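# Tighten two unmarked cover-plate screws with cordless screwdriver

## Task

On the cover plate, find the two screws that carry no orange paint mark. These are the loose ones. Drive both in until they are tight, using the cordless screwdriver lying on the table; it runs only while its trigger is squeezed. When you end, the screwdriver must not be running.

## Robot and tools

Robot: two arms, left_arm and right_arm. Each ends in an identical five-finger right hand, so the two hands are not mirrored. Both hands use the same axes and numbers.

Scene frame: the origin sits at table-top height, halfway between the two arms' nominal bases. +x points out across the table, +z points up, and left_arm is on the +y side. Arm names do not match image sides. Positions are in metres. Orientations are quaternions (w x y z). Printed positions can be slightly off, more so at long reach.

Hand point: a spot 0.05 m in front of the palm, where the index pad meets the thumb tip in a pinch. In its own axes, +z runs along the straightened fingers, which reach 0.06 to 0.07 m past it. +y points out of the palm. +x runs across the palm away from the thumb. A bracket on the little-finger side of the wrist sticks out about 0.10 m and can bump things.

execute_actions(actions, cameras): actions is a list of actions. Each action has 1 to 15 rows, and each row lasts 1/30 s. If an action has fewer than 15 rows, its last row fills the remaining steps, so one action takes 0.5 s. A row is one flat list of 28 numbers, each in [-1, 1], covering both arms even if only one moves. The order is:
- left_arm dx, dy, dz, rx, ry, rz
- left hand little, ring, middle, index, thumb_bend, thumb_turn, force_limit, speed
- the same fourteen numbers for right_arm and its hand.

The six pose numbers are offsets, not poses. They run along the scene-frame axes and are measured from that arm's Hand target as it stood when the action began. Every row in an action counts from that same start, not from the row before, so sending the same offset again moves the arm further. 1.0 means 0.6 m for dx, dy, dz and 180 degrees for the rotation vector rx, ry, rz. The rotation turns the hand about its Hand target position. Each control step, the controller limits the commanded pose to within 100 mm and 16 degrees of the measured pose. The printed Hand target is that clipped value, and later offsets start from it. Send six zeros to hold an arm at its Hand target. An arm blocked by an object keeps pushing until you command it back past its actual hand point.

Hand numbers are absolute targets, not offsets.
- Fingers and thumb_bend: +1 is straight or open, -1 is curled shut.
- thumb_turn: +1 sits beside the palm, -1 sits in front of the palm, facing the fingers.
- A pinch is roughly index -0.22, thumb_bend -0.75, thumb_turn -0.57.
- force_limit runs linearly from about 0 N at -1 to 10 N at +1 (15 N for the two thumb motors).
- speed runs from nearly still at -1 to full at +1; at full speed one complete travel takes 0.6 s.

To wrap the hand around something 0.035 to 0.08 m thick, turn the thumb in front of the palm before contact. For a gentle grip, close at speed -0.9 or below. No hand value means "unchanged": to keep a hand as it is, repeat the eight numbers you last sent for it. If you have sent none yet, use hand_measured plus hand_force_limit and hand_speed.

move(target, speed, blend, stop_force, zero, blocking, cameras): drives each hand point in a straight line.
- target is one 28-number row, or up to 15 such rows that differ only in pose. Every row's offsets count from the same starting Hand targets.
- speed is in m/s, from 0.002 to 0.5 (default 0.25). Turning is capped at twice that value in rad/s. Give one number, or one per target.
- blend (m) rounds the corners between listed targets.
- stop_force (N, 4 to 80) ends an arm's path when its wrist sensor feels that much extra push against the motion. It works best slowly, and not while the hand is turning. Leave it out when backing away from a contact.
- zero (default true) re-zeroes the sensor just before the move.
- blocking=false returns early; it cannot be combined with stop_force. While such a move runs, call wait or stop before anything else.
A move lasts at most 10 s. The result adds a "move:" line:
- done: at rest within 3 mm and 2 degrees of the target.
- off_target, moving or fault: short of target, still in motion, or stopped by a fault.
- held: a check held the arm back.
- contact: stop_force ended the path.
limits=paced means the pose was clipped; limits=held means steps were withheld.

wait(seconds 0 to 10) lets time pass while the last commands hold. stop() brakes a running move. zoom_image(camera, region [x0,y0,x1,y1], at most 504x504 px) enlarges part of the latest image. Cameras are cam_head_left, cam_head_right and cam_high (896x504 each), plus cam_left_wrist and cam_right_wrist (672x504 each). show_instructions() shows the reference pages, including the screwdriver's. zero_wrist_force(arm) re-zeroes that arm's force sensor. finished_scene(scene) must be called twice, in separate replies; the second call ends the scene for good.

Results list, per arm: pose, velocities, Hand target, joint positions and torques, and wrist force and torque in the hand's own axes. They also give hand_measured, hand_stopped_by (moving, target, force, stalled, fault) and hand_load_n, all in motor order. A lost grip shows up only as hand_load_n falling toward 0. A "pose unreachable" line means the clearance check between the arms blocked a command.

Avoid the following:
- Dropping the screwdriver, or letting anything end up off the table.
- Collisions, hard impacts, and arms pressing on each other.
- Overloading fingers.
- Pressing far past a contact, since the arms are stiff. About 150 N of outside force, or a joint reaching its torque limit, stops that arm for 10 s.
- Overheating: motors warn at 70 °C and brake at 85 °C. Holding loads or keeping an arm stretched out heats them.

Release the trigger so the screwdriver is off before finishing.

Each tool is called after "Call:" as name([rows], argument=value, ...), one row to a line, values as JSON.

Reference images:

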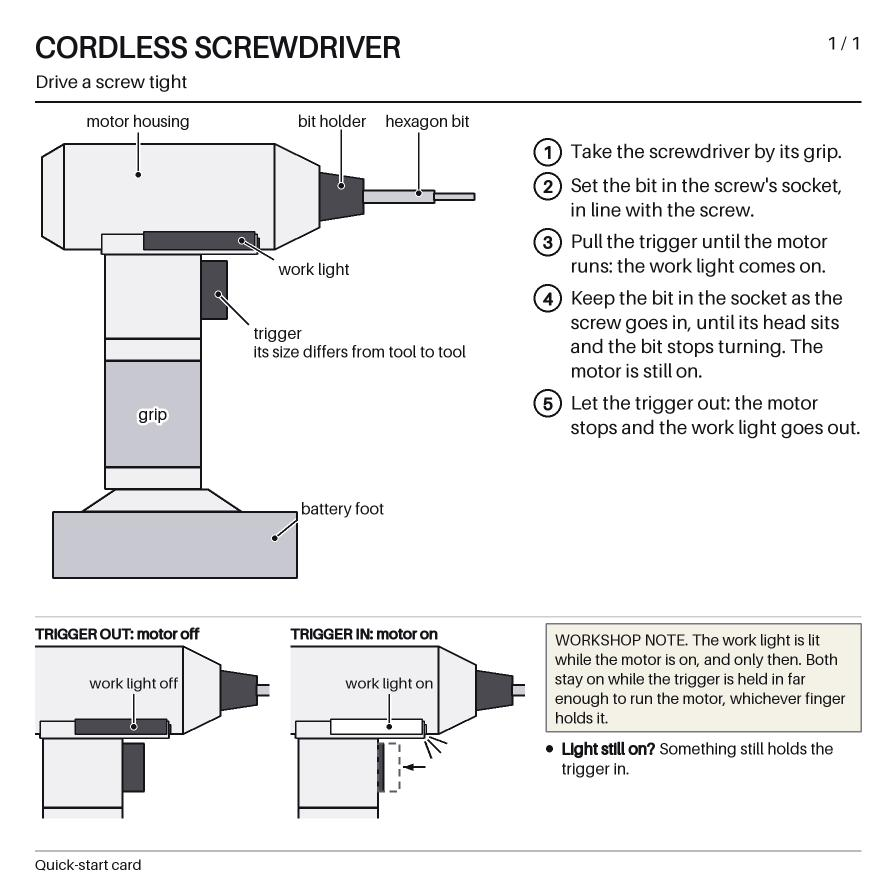

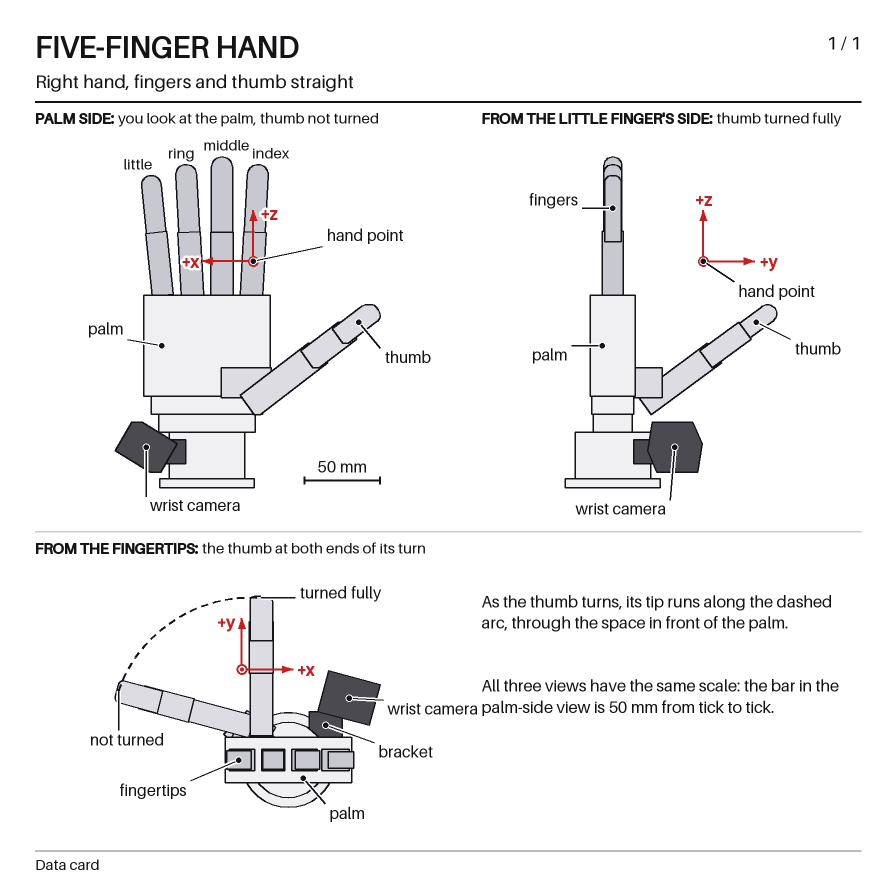

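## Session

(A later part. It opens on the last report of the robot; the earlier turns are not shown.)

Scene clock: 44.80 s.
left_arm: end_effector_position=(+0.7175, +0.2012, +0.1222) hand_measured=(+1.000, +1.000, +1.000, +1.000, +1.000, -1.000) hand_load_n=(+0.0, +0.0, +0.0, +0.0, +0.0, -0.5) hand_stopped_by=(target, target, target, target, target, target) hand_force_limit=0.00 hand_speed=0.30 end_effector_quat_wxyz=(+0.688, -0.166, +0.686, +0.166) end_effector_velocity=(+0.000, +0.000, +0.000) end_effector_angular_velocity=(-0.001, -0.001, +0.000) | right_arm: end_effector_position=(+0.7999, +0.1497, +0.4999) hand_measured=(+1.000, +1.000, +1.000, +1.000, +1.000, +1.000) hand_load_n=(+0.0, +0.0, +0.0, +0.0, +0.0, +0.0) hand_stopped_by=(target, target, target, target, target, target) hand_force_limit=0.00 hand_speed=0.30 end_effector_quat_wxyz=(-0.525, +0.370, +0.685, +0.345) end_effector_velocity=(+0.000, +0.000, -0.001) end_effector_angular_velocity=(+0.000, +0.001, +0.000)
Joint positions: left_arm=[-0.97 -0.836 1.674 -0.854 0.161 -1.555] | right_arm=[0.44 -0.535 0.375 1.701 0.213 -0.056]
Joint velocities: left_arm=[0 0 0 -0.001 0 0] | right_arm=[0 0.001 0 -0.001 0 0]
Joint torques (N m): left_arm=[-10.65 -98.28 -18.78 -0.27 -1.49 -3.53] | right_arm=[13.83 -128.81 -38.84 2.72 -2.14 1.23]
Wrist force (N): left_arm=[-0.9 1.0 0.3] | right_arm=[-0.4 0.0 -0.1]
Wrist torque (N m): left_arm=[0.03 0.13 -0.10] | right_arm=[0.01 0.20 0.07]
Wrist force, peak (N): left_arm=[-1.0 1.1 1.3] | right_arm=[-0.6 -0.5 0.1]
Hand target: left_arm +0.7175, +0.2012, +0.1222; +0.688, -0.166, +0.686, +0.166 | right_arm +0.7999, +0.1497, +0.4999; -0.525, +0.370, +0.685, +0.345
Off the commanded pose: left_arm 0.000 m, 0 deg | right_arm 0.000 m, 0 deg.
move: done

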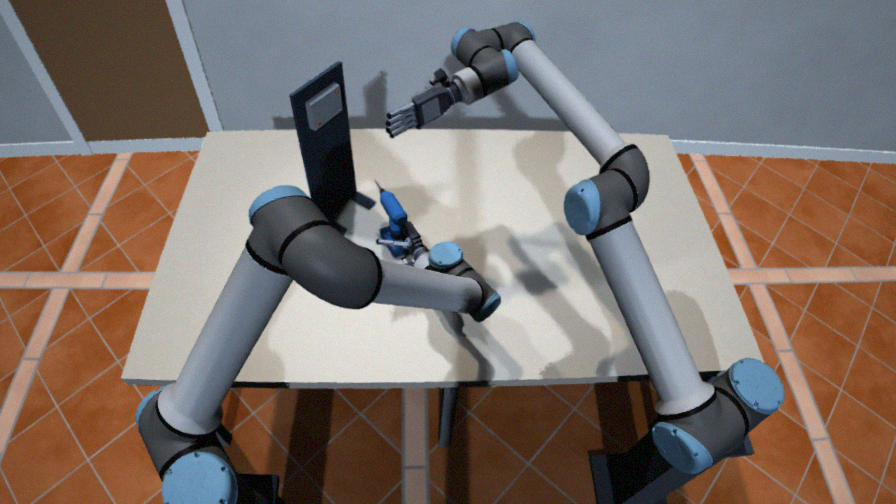

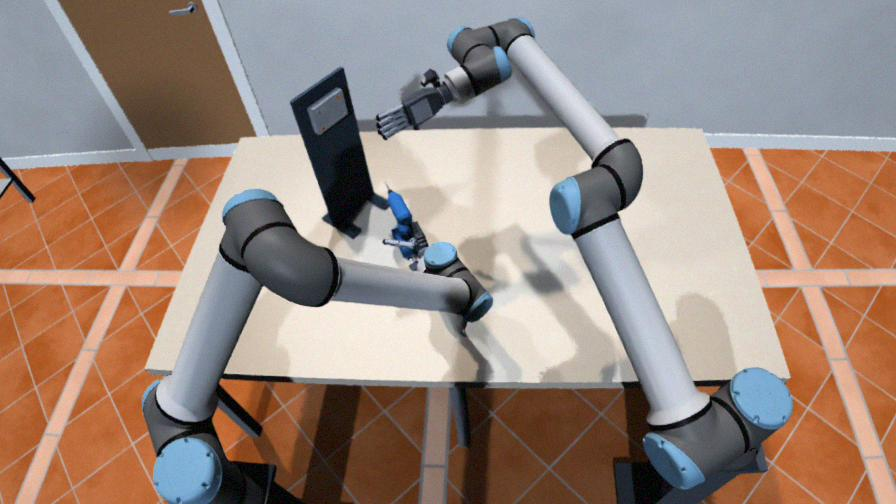

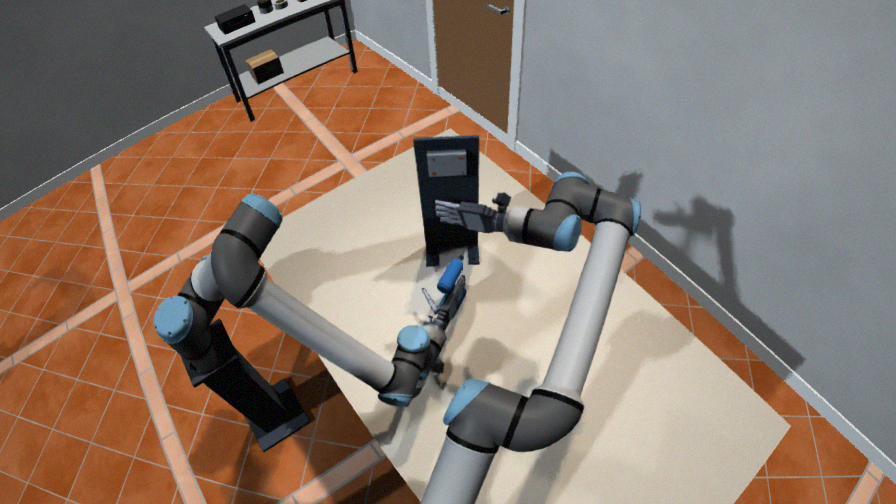

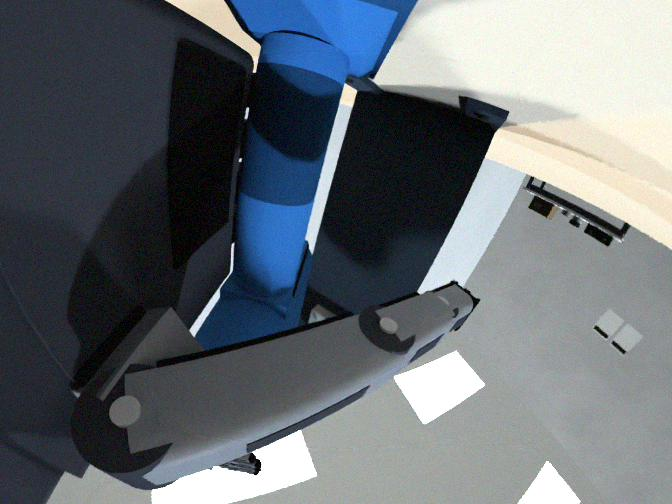

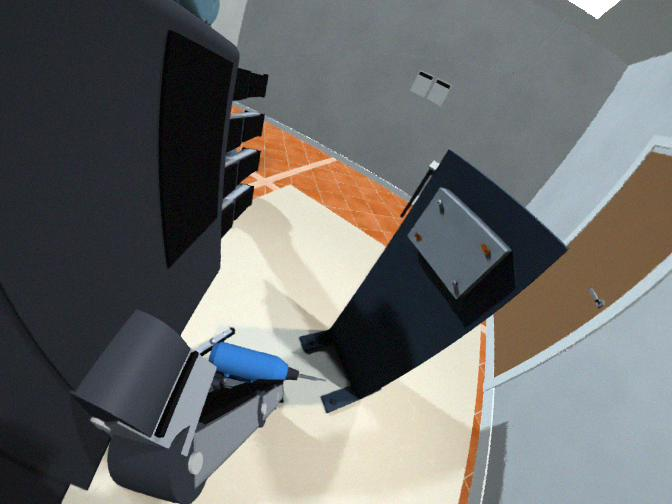

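Call:
move(target=[0.0787,0.0401,0,0,0,0,1,1,1,1,1,-1,0.0,0.3,0,0,0,0,0,0,1,1,1,1,1,1,0.0,0.3], speed=0.04, stop_force=5)

Call:
zoom_image(camera="cam_left_wrist", region=[180, 0, 480, 340])

Call:
zoom_image(camera="cam_head_right", region=[370, 170, 470, 270])

Call:
zoom_image(camera="cam_right_wrist", region=[150, 300, 350, 450])

Scene clock: 47.57 s.
left_arm: end_effector_position=(+0.7648, +0.2252, +0.1222) hand_measured=(+1.000, +1.000, +1.000, +1.000, +1.000, -1.000) hand_load_n=(+0.0, +0.0, +0.0, +0.0, +0.0, +0.0) hand_stopped_by=(target, target, target, target, target, target) hand_force_limit=0.00 hand_speed=0.30 end_effector_quat_wxyz=(+0.688, -0.166, +0.686, +0.166) end_effector_velocity=(+0.000, +0.000, -0.001) end_effector_angular_velocity=(+0.000, +0.000, +0.000) | right_arm: end_effector_position=(+0.7999, +0.1497, +0.4999) hand_measured=(+1.000, +1.000, +1.000, +1.000, +1.000, +1.000) hand_load_n=(+0.0, +0.0, +0.0, -0.5, +0.0, +0.0) hand_stopped_by=(target, target, target, target, target, target) hand_force_limit=0.00 hand_speed=0.30 end_effector_quat_wxyz=(-0.525, +0.370, +0.685, +0.345) end_effector_velocity=(+0.000, +0.000, +0.000) end_effector_angular_velocity=(+0.000, -0.001, +0.000)
Joint positions: left_arm=[-0.906 -0.812 1.623 -0.824 0.226 -1.56] | right_arm=[0.44 -0.535 0.375 1.701 0.213 -0.056]
Joint velocities: left_arm=[0 0.001 0 0 0 -0.001] | right_arm=[0 0 0 -0.001 0 0]
Joint torques (N m): left_arm=[-11.79 -95.29 -18.33 -4.14 -1.82 -1.05] | right_arm=[13.05 -127.59 -39.56 2.66 -1.89 1.18]
Wrist force (N): left_arm=[-0.4 0.3 0.1] | right_arm=[-0.1 0.0 -0.2]
Wrist torque (N m): left_arm=[0.00 0.09 -0.11] | right_arm=[0.01 0.17 0.08]
Wrist force, peak (N): left_arm=[-0.9 0.8 -2.0] | right_arm=[-0.7 -0.3 -0.2]
Hand target: left_arm +0.7648, +0.2252, +0.1222; +0.688, -0.166, +0.686, +0.166 | right_arm +0.7999, +0.1497, +0.4999; -0.525, +0.370, +0.685, +0.345
Off the commanded pose: left_arm 0.000 m, 0 deg | right_arm 0.000 m, 0 deg.
move: done

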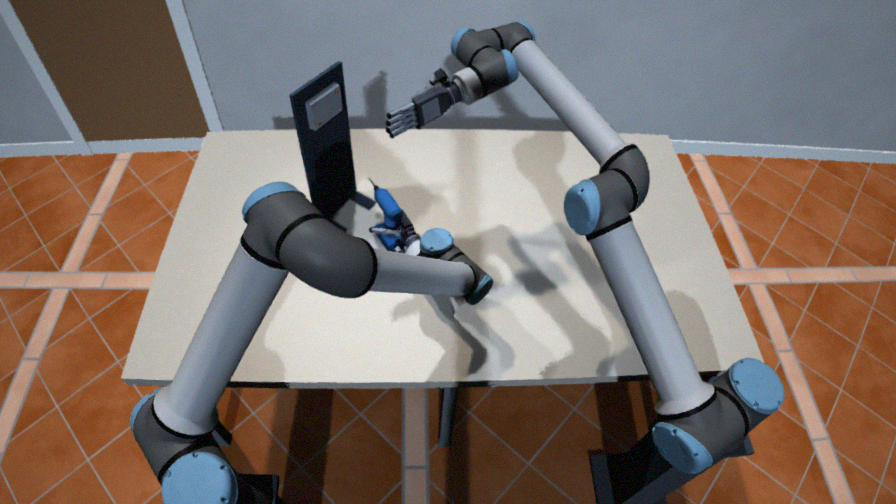

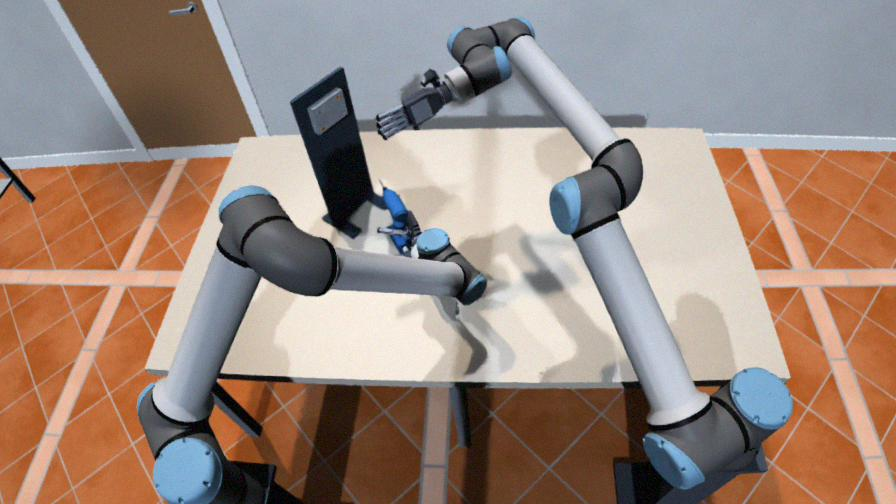

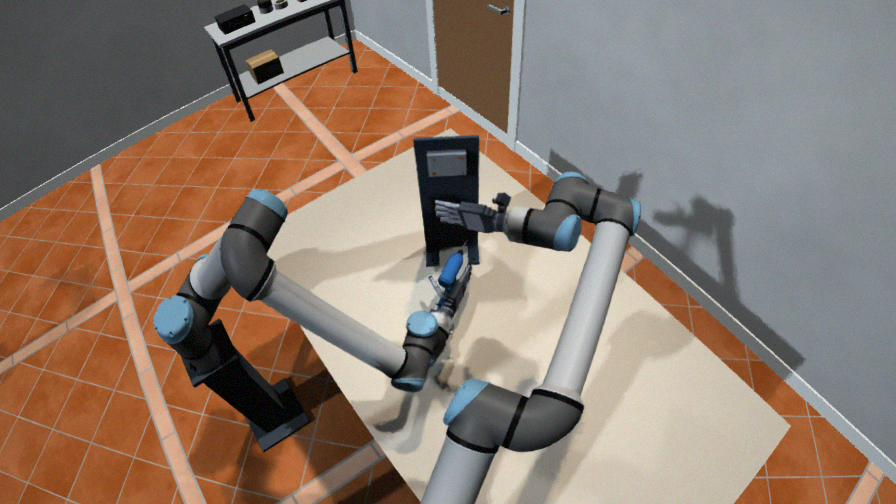

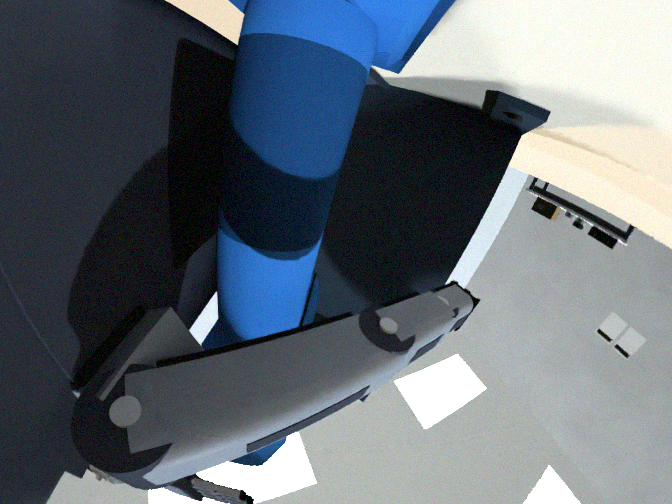

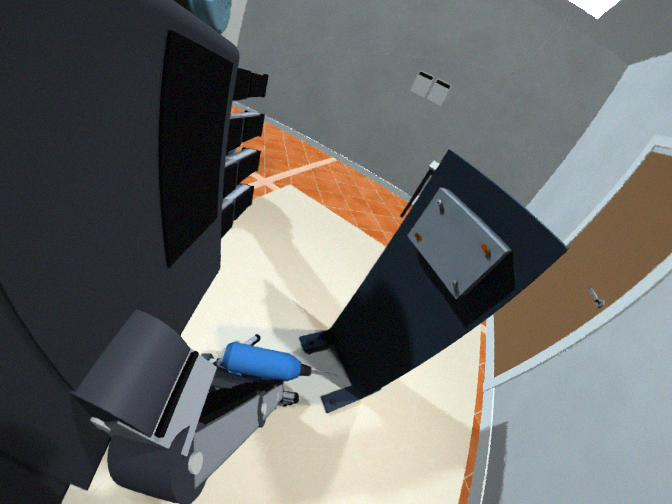

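Scaled by 1.482 from the camera's 672x504 image, which has a finer 960x720 frame.

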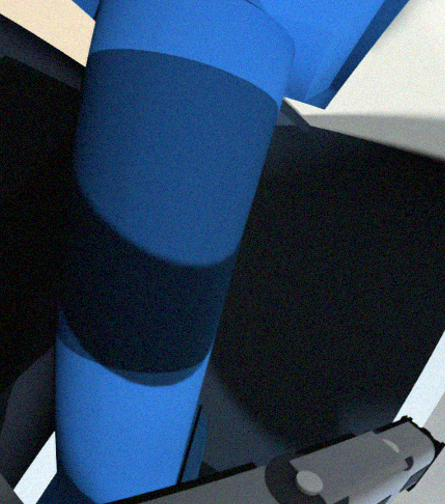

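Scaled by 5.040.

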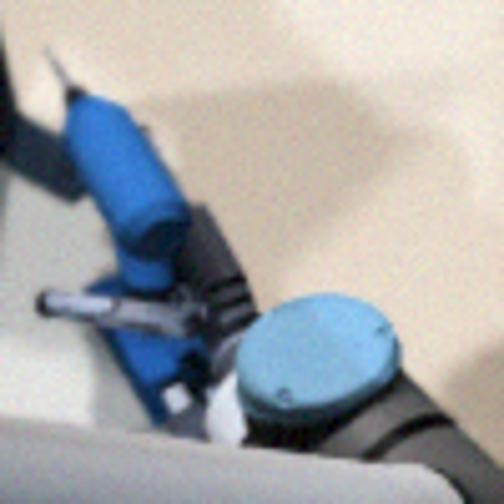

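Scaled by 2.520 from the camera's 672x504 image, which has a finer 960x720 frame.

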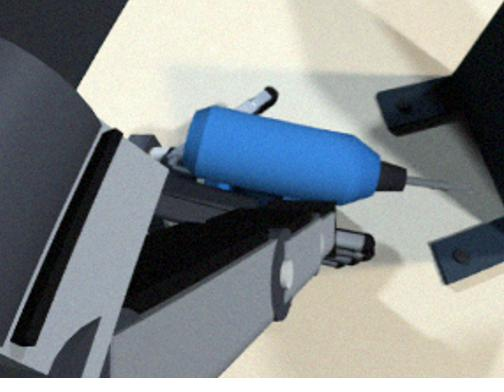

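Call:
move(target=[0,0,0,0,0,0,-0.3,-0.3,-0.3,0.5,1,-1,-0.3,-0.6,0,0,0,0,0,0,1,1,1,1,1,1,0.0,0.3], cameras=["cam_left_wrist","cam_right_wrist","cam_head_right"])

Call:
zoom_image(camera="cam_right_wrist", region=[150, 300, 350, 450])

Call:
zoom_image(camera="cam_head_right", region=[370, 170, 470, 270])

Scene clock: 51.00 s.
left_arm: end_effector_position=(+0.7648, +0.2252, +0.1222) hand_measured=(-0.300, -0.300, -0.300, +0.500, +1.000, -1.000) hand_load_n=(+0.0, +0.0, +0.0, +0.0, +0.0, +0.0) hand_stopped_by=(target, target, target, target, target, target) hand_force_limit=-0.30 hand_speed=-0.60 end_effector_quat_wxyz=(+0.688, -0.166, +0.686, +0.166) end_effector_velocity=(+0.000, -0.001, +0.001) end_effector_angular_velocity=(+0.000, +0.000, -0.001) | right_arm: end_effector_position=(+0.7999, +0.1497, +0.4999) hand_measured=(+1.000, +1.000, +1.000, +1.000, +1.000, +1.000) hand_load_n=(+0.0, +0.0, +0.0, +0.0, +0.0, +0.0) hand_stopped_by=(target, target, target, target, target, target) hand_force_limit=0.00 hand_speed=0.30 end_effector_quat_wxyz=(-0.525, +0.370, +0.685, +0.345) end_effector_velocity=(+0.000, +0.000, +0.000) end_effector_angular_velocity=(+0.000, +0.000, +0.000)
Joint positions: left_arm=[-0.906 -0.812 1.623 -0.824 0.226 -1.56] | right_arm=[0.44 -0.535 0.375 1.701 0.213 -0.056]
Joint velocities: left_arm=[-0.001 -0.001 0 0 0 0] | right_arm=[0 0 0 -0.001 0 0]
Joint torques (N m): left_arm=[-14.36 -98.64 -28.28 -1.94 -0.46 2.8] | right_arm=[13.9 -126.29 -40.65 2.95 -1.94 1.13]
Wrist force (N): left_arm=[-0.6 0.1 0.5] | right_arm=[-0.4 -0.1 -0.3]
Wrist torque (N m): left_arm=[-0.03 0.10 -0.16] | right_arm=[-0.01 0.22 0.06]
Wrist force, peak (N): left_arm=[-0.3 0.4 0.9] | right_arm=[-0.6 -0.7 0.2]
Hand target: left_arm +0.7648, +0.2252, +0.1222; +0.688, -0.166, +0.686, +0.166 | right_arm +0.7999, +0.1497, +0.4999; -0.525, +0.370, +0.685, +0.345
Off the commanded pose: left_arm 0.000 m, 0 deg | right_arm 0.000 m, 0 deg.
move: done
Images, in order (width x height): cam_head_right 896x504, cam_left_wrist 672x504, cam_right_wrist 672x504.

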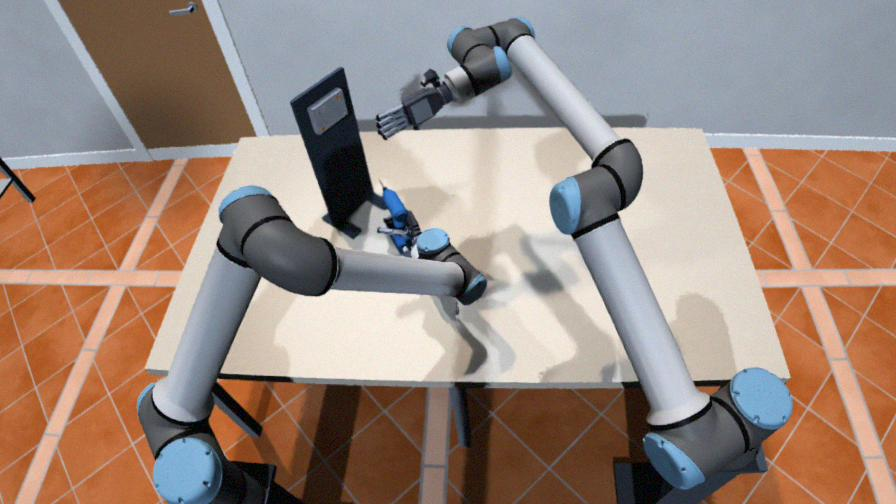

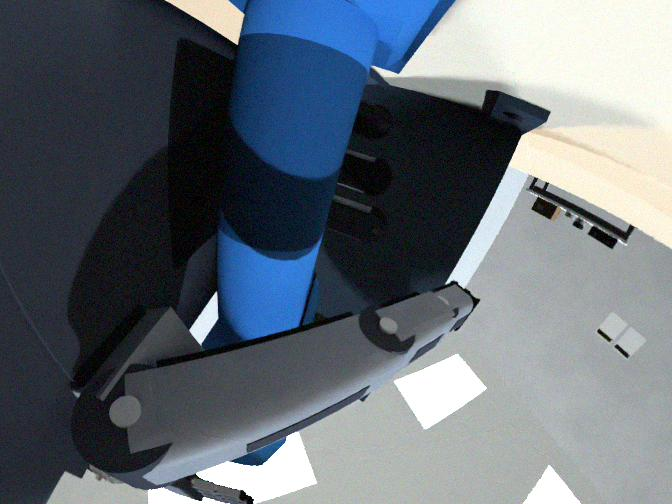

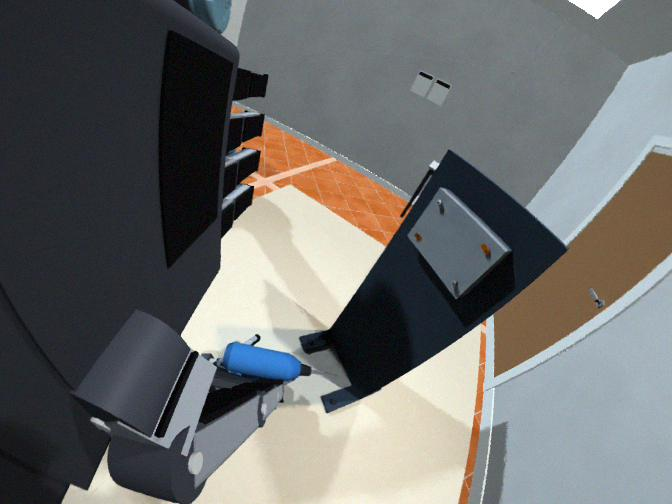

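Scaled by 2.520 from the camera's 672x504 image, which has a finer 960x720 frame.

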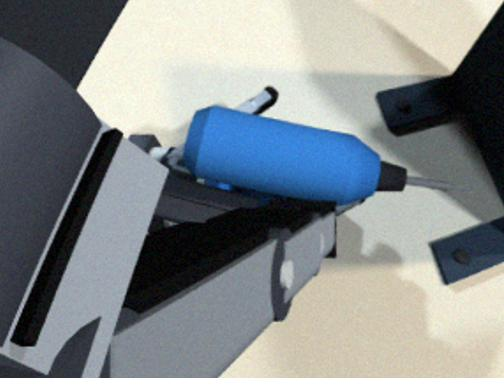

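Scaled by 5.040.

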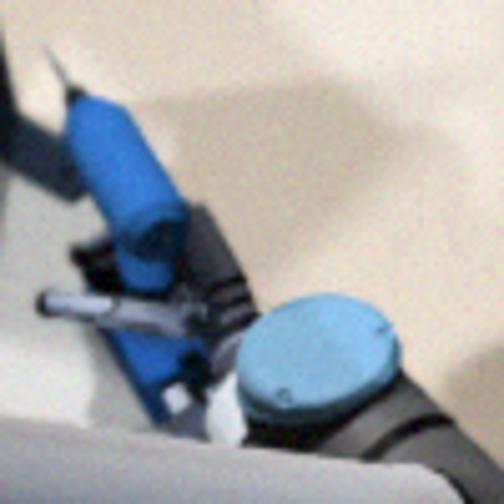

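Call:
move(target=[0,0,0,0,0,0,-0.98,-0.98,-0.98,-0.1,1,-1,0.0,-0.6,0,0,0,0,0,0,1,1,1,1,1,1,0.0,0.3], cameras=["cam_left_wrist","cam_right_wrist","cam_head_right"])

Call:
zoom_image(camera="cam_right_wrist", region=[150, 300, 350, 450])

Call:
zoom_image(camera="cam_head_right", region=[370, 170, 470, 270])

Scene clock: 52.33 s.
left_arm: end_effector_position=(+0.7648, +0.2252, +0.1222) hand_measured=(-0.718, -0.696, -0.696, -0.100, +1.000, -1.000) hand_load_n=(+7.5, +2.5, +2.5, +0.0, +0.0, -0.5) hand_stopped_by=(force, force, force, target, target, target) hand_force_limit=0.00 hand_speed=-0.60 end_effector_quat_wxyz=(+0.688, -0.166, +0.686, +0.166) end_effector_velocity=(+0.000, +0.000, +0.000) end_effector_angular_velocity=(-0.001, -0.001, +0.000) | right_arm: end_effector_position=(+0.7999, +0.1497, +0.4999) hand_measured=(+1.000, +1.000, +1.000, +1.000, +1.000, +1.000) hand_load_n=(+0.0, +0.0, +0.0, +0.0, +0.0, +0.0) hand_stopped_by=(target, target, target, target, target, target) hand_force_limit=0.00 hand_speed=0.30 end_effector_quat_wxyz=(-0.525, +0.370, +0.685, +0.345) end_effector_velocity=(+0.000, +0.000, +0.001) end_effector_angular_velocity=(+0.001, -0.002, +0.000)
Joint positions: left_arm=[-0.906 -0.812 1.623 -0.824 0.226 -1.56] | right_arm=[0.44 -0.535 0.375 1.701 0.213 -0.056]
Joint velocities: left_arm=[0 0 0 0 0 -0.001] | right_arm=[0 -0.001 0 -0.001 0 0]
Joint torques (N m): left_arm=[-9.17 -97.29 -30.46 -1.42 0.06 2.82] | right_arm=[12.52 -127.23 -41.35 2.98 -1.97 1.02]
Wrist force (N): left_arm=[3.4 0.3 0.2] | right_arm=[-0.4 -0.1 -0.5]
Wrist torque (N m): left_arm=[-0.04 0.03 -0.19] | right_arm=[0.02 0.23 0.07]
Wrist force, peak (N): left_arm=[4.6 0.9 0.5] | right_arm=[-0.6 -0.4 0.0]
Hand target: left_arm +0.7648, +0.2252, +0.1222; +0.688, -0.166, +0.686, +0.166 | right_arm +0.7999, +0.1497, +0.4999; -0.525, +0.370, +0.685, +0.345
Off the commanded pose: left_arm 0.000 m, 0 deg | right_arm 0.000 m, 0 deg.
move: done
Images, in order (width x height): cam_head_right 896x504, cam_left_wrist 672x504, cam_right_wrist 672x504.

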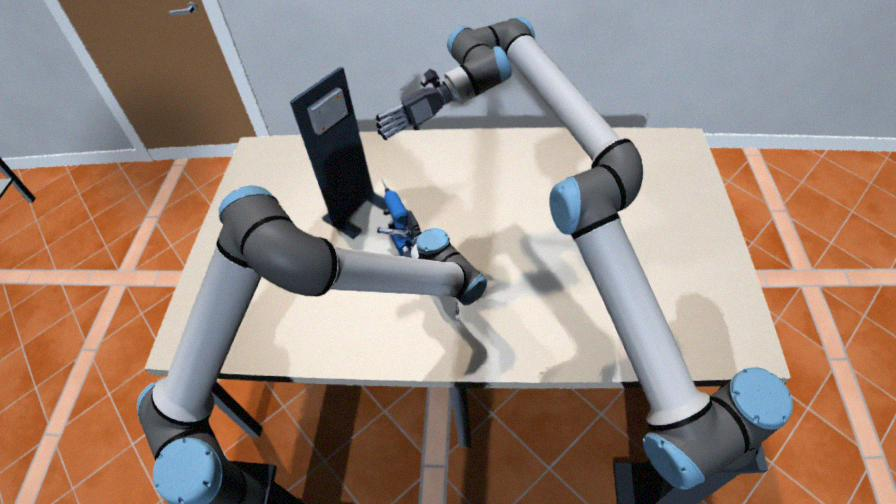

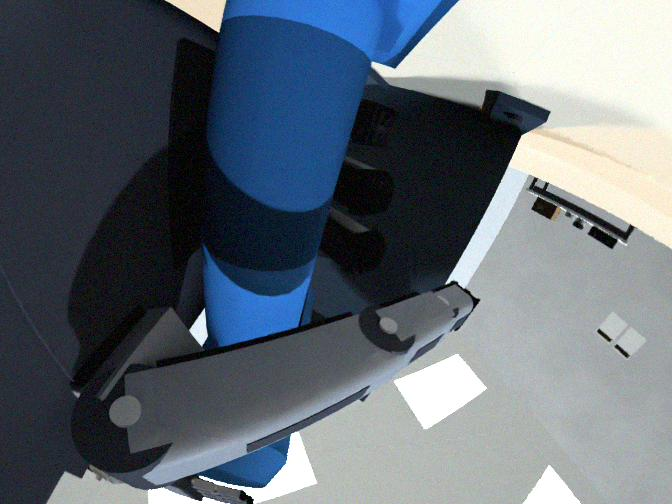

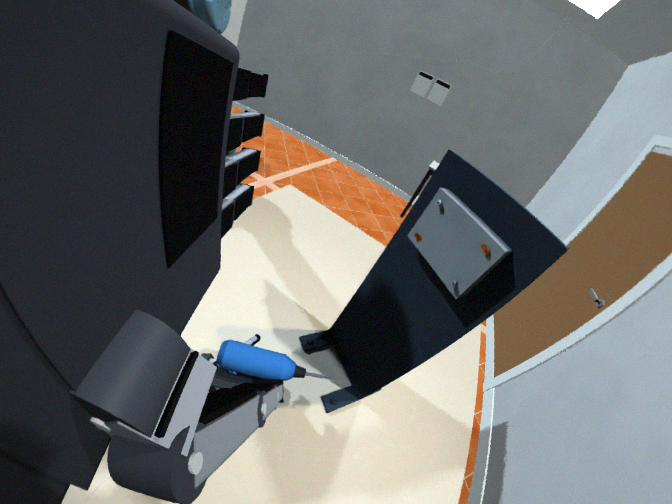

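Scaled by 2.520 from the camera's 672x504 image, which has a finer 960x720 frame.

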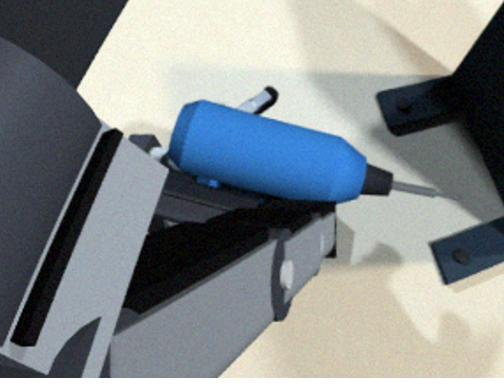

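Scaled by 5.040.

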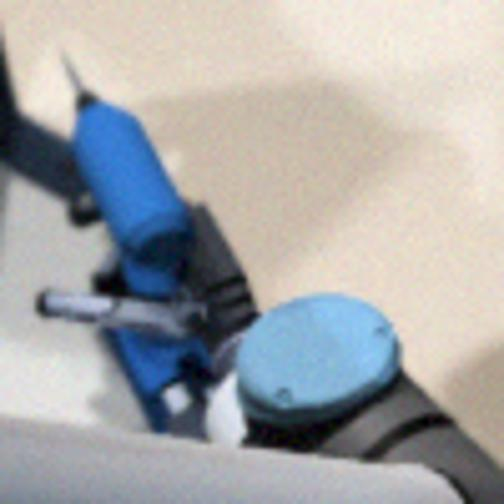

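Call:
move(target=[0,0,0,0,0,0,-0.98,-0.98,-0.98,-0.3,-0.97,-1,0.0,-0.6,0,0,0,0,0,0,1,1,1,1,1,1,0.0,0.3], cameras=["cam_left_wrist","cam_right_wrist","cam_head_right"])

Call:
zoom_image(camera="cam_right_wrist", region=[150, 300, 350, 450])

Call:
zoom_image(camera="cam_left_wrist", region=[180, 0, 480, 340])

Scene clock: 56.47 s.
left_arm: end_effector_position=(+0.7648, +0.2252, +0.1222) hand_measured=(-0.718, -0.696, -0.696, -0.300, +0.088, -1.000) hand_load_n=(+0.0, +0.0, +0.5, +0.0, +8.0, +1.5) hand_stopped_by=(force, force, force, target, force, target) hand_force_limit=0.00 hand_speed=-0.60 end_effector_quat_wxyz=(+0.688, -0.166, +0.686, +0.166) end_effector_velocity=(+0.000, +0.000, +0.000) end_effector_angular_velocity=(+0.000, +0.000, +0.000) | right_arm: end_effector_position=(+0.7999, +0.1497, +0.4999) hand_measured=(+1.000, +1.000, +1.000, +1.000, +1.000, +1.000) hand_load_n=(+0.0, +0.5, +0.0, +0.0, +0.0, +0.0) hand_stopped_by=(target, target, target, target, target, target) hand_force_limit=0.00 hand_speed=0.30 end_effector_quat_wxyz=(-0.525, +0.370, +0.685, +0.345) end_effector_velocity=(+0.000, +0.000, +0.000) end_effector_angular_velocity=(+0.000, +0.000, +0.000)
Joint positions: left_arm=[-0.906 -0.812 1.623 -0.824 0.226 -1.56] | right_arm=[0.44 -0.535 0.375 1.701 0.213 -0.056]
Joint velocities: left_arm=[0 0 0 0 0 0] | right_arm=[0 0 0 0 0 0]
Joint torques (N m): left_arm=[-10.12 -97.85 -37.2 -0.48 0.63 2.61] | right_arm=[12.39 -127.24 -41.73 3.25 -2.04 0.99]
Wrist force (N): left_arm=[-0.8 0.2 1.3] | right_arm=[-0.2 -0.1 -0.2]
Wrist torque (N m): left_arm=[-0.04 0.08 -0.11] | right_arm=[0.00 0.18 0.08]
Wrist force, peak (N): left_arm=[3.8 1.0 0.0] | right_arm=[-0.7 -0.4 -0.1]
Hand target: left_arm +0.7648, +0.2252, +0.1222; +0.688, -0.166, +0.686, +0.166 | right_arm +0.7999, +0.1497, +0.4999; -0.525, +0.370, +0.685, +0.345
Off the commanded pose: left_arm 0.000 m, 0 deg | right_arm 0.000 m, 0 deg.
move: done
Images, in order (width x height): cam_head_right 896x504, cam_left_wrist 672x504, cam_right_wrist 672x504.

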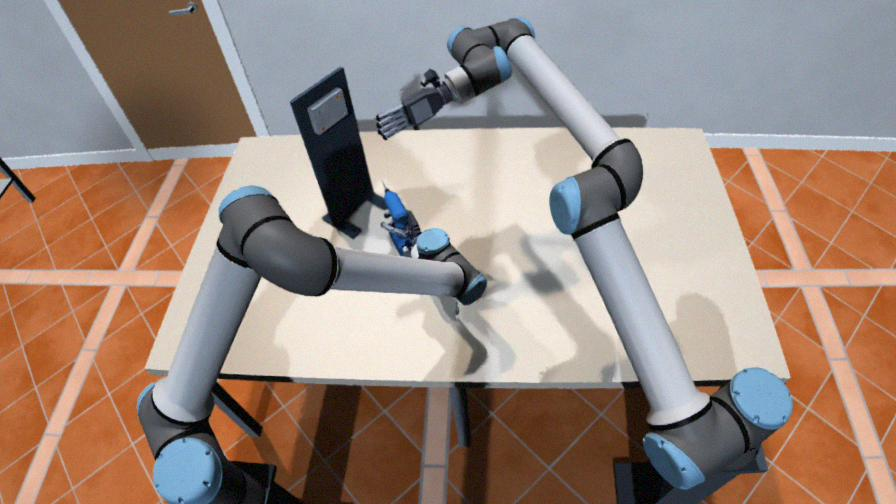

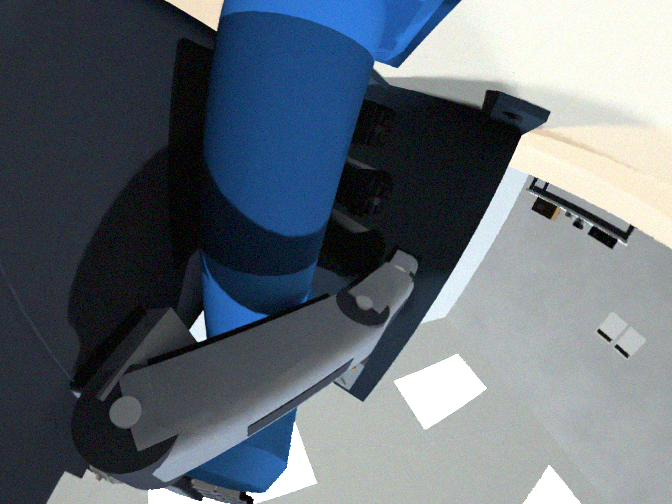

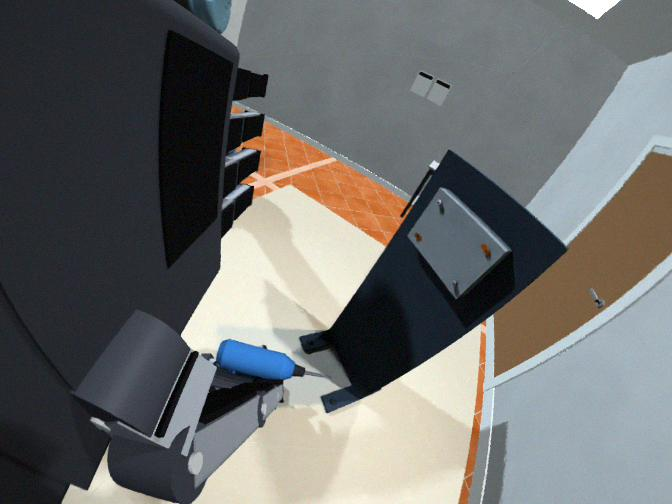

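Scaled by 2.520 from the camera's 672x504 image, which has a finer 960x720 frame.

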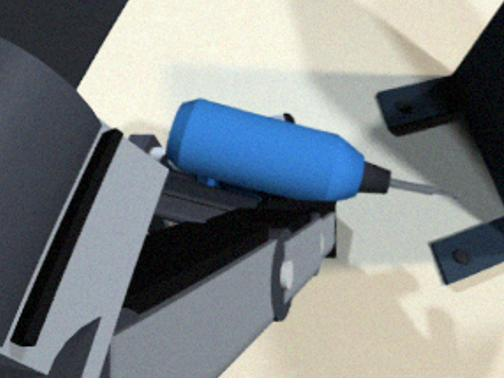

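Scaled by 1.482 from the camera's 672x504 image, which has a finer 960x720 frame.

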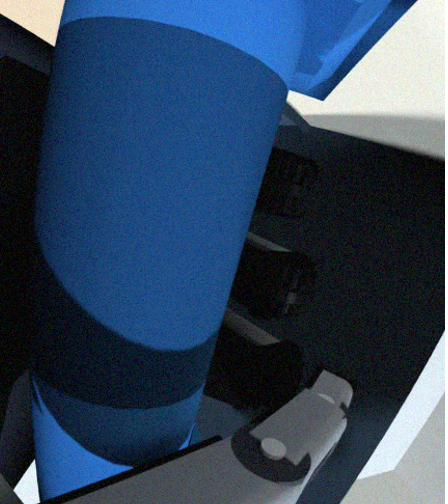

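Call:
move(target=[0,0,0,0,0,0,-1,-1,-1,-0.3,-1,-1,0.7,-0.6,0,0,0,0,0,0,1,1,1,1,1,1,0.0,0.3], cameras=["cam_left_wrist","cam_right_wrist","cam_head_right"])

Call:
zoom_image(camera="cam_right_wrist", region=[150, 300, 350, 450])

Call:
zoom_image(camera="cam_head_right", region=[370, 170, 470, 270])

Scene clock: 57.33 s.
left_arm: end_effector_position=(+0.7648, +0.2252, +0.1222) hand_measured=(-0.800, -0.780, -0.712, -0.300, +0.060, -1.000) hand_load_n=(+12.5, +8.0, +11.0, +0.0, +12.5, +2.5) hand_stopped_by=(force, force, force, target, force, target) hand_force_limit=0.70 hand_speed=-0.60 end_effector_quat_wxyz=(+0.688, -0.166, +0.686, +0.166) end_effector_velocity=(+0.000, -0.001, +0.000) end_effector_angular_velocity=(-0.001, -0.001, -0.001) | right_arm: end_effector_position=(+0.7999, +0.1497, +0.4999) hand_measured=(+1.000, +1.000, +1.000, +1.000, +1.000, +1.000) hand_load_n=(+0.0, +0.0, +0.0, +0.0, +0.0, +0.0) hand_stopped_by=(target, target, target, target, target, target) hand_force_limit=0.00 hand_speed=0.30 end_effector_quat_wxyz=(-0.525, +0.370, +0.685, +0.345) end_effector_velocity=(+0.001, +0.000, -0.002) end_effector_angular_velocity=(-0.001, +0.002, +0.000)
Joint positions: left_arm=[-0.906 -0.812 1.623 -0.824 0.226 -1.56] | right_arm=[0.44 -0.535 0.375 1.701 0.213 -0.056]
Joint velocities: left_arm=[-0.001 -0.001 0 0 0 0] | right_arm=[0 0.002 0 0 0 0]
Joint torques (N m): left_arm=[-10.02 -96.01 -37.41 0.24 -0.15 2.6] | right_arm=[13.47 -127.42 -41.83 2.99 -1.97 1.14]
Wrist force (N): left_arm=[3.4 0.8 0.7] | right_arm=[-0.4 -0.2 -0.2]
Wrist torque (N m): left_arm=[-0.01 0.00 -0.16] | right_arm=[-0.02 0.22 0.06]
Wrist force, peak (N): left_arm=[4.0 0.6 0.3] | right_arm=[-0.8 0.0 -0.1]
Hand target: left_arm +0.7648, +0.2252, +0.1222; +0.688, -0.166, +0.686, +0.166 | right_arm +0.7999, +0.1497, +0.4999; -0.525, +0.370, +0.685, +0.345
Off the commanded pose: left_arm 0.000 m, 0 deg | right_arm 0.000 m, 0 deg.
move: done
Images, in order (width x height): cam_head_right 896x504, cam_left_wrist 672x504, cam_right_wrist 672x504.

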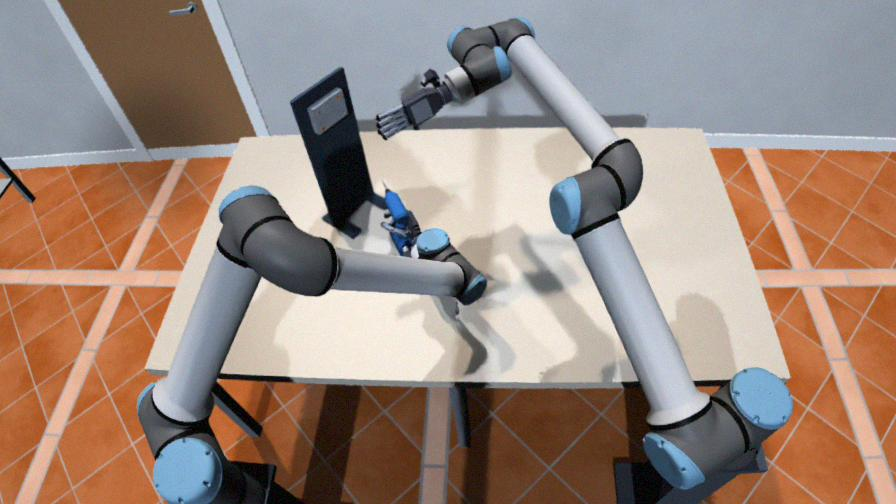

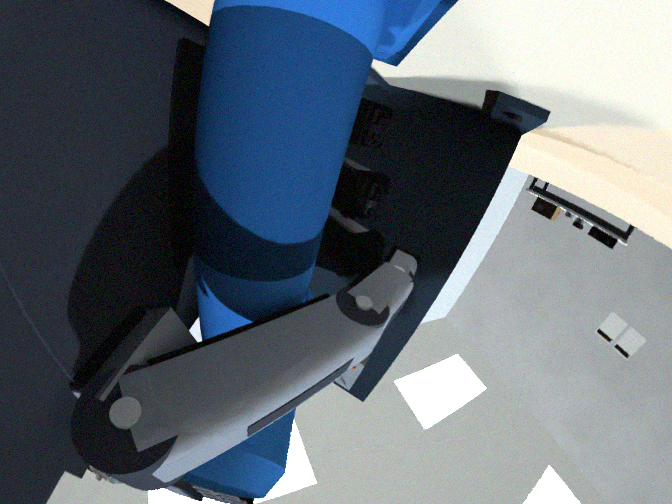

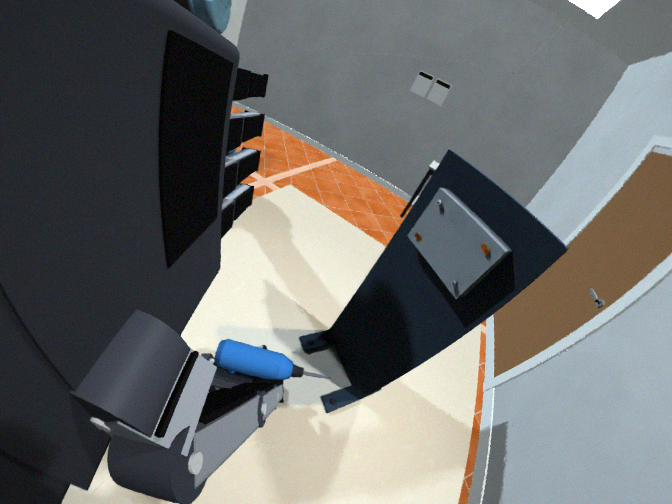

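Scaled by 2.520 from the camera's 672x504 image, which has a finer 960x720 frame.

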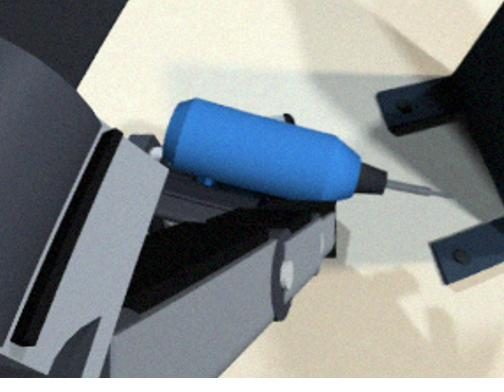

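Scaled by 5.040.

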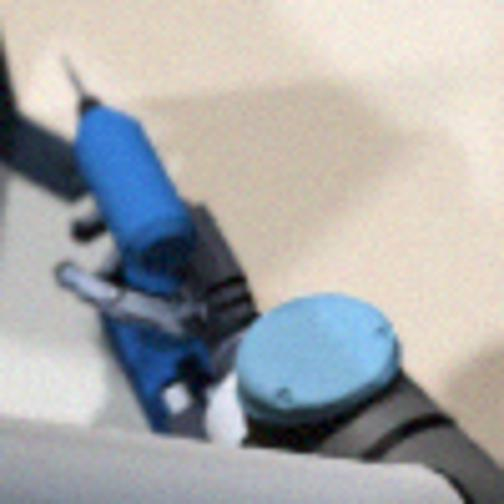

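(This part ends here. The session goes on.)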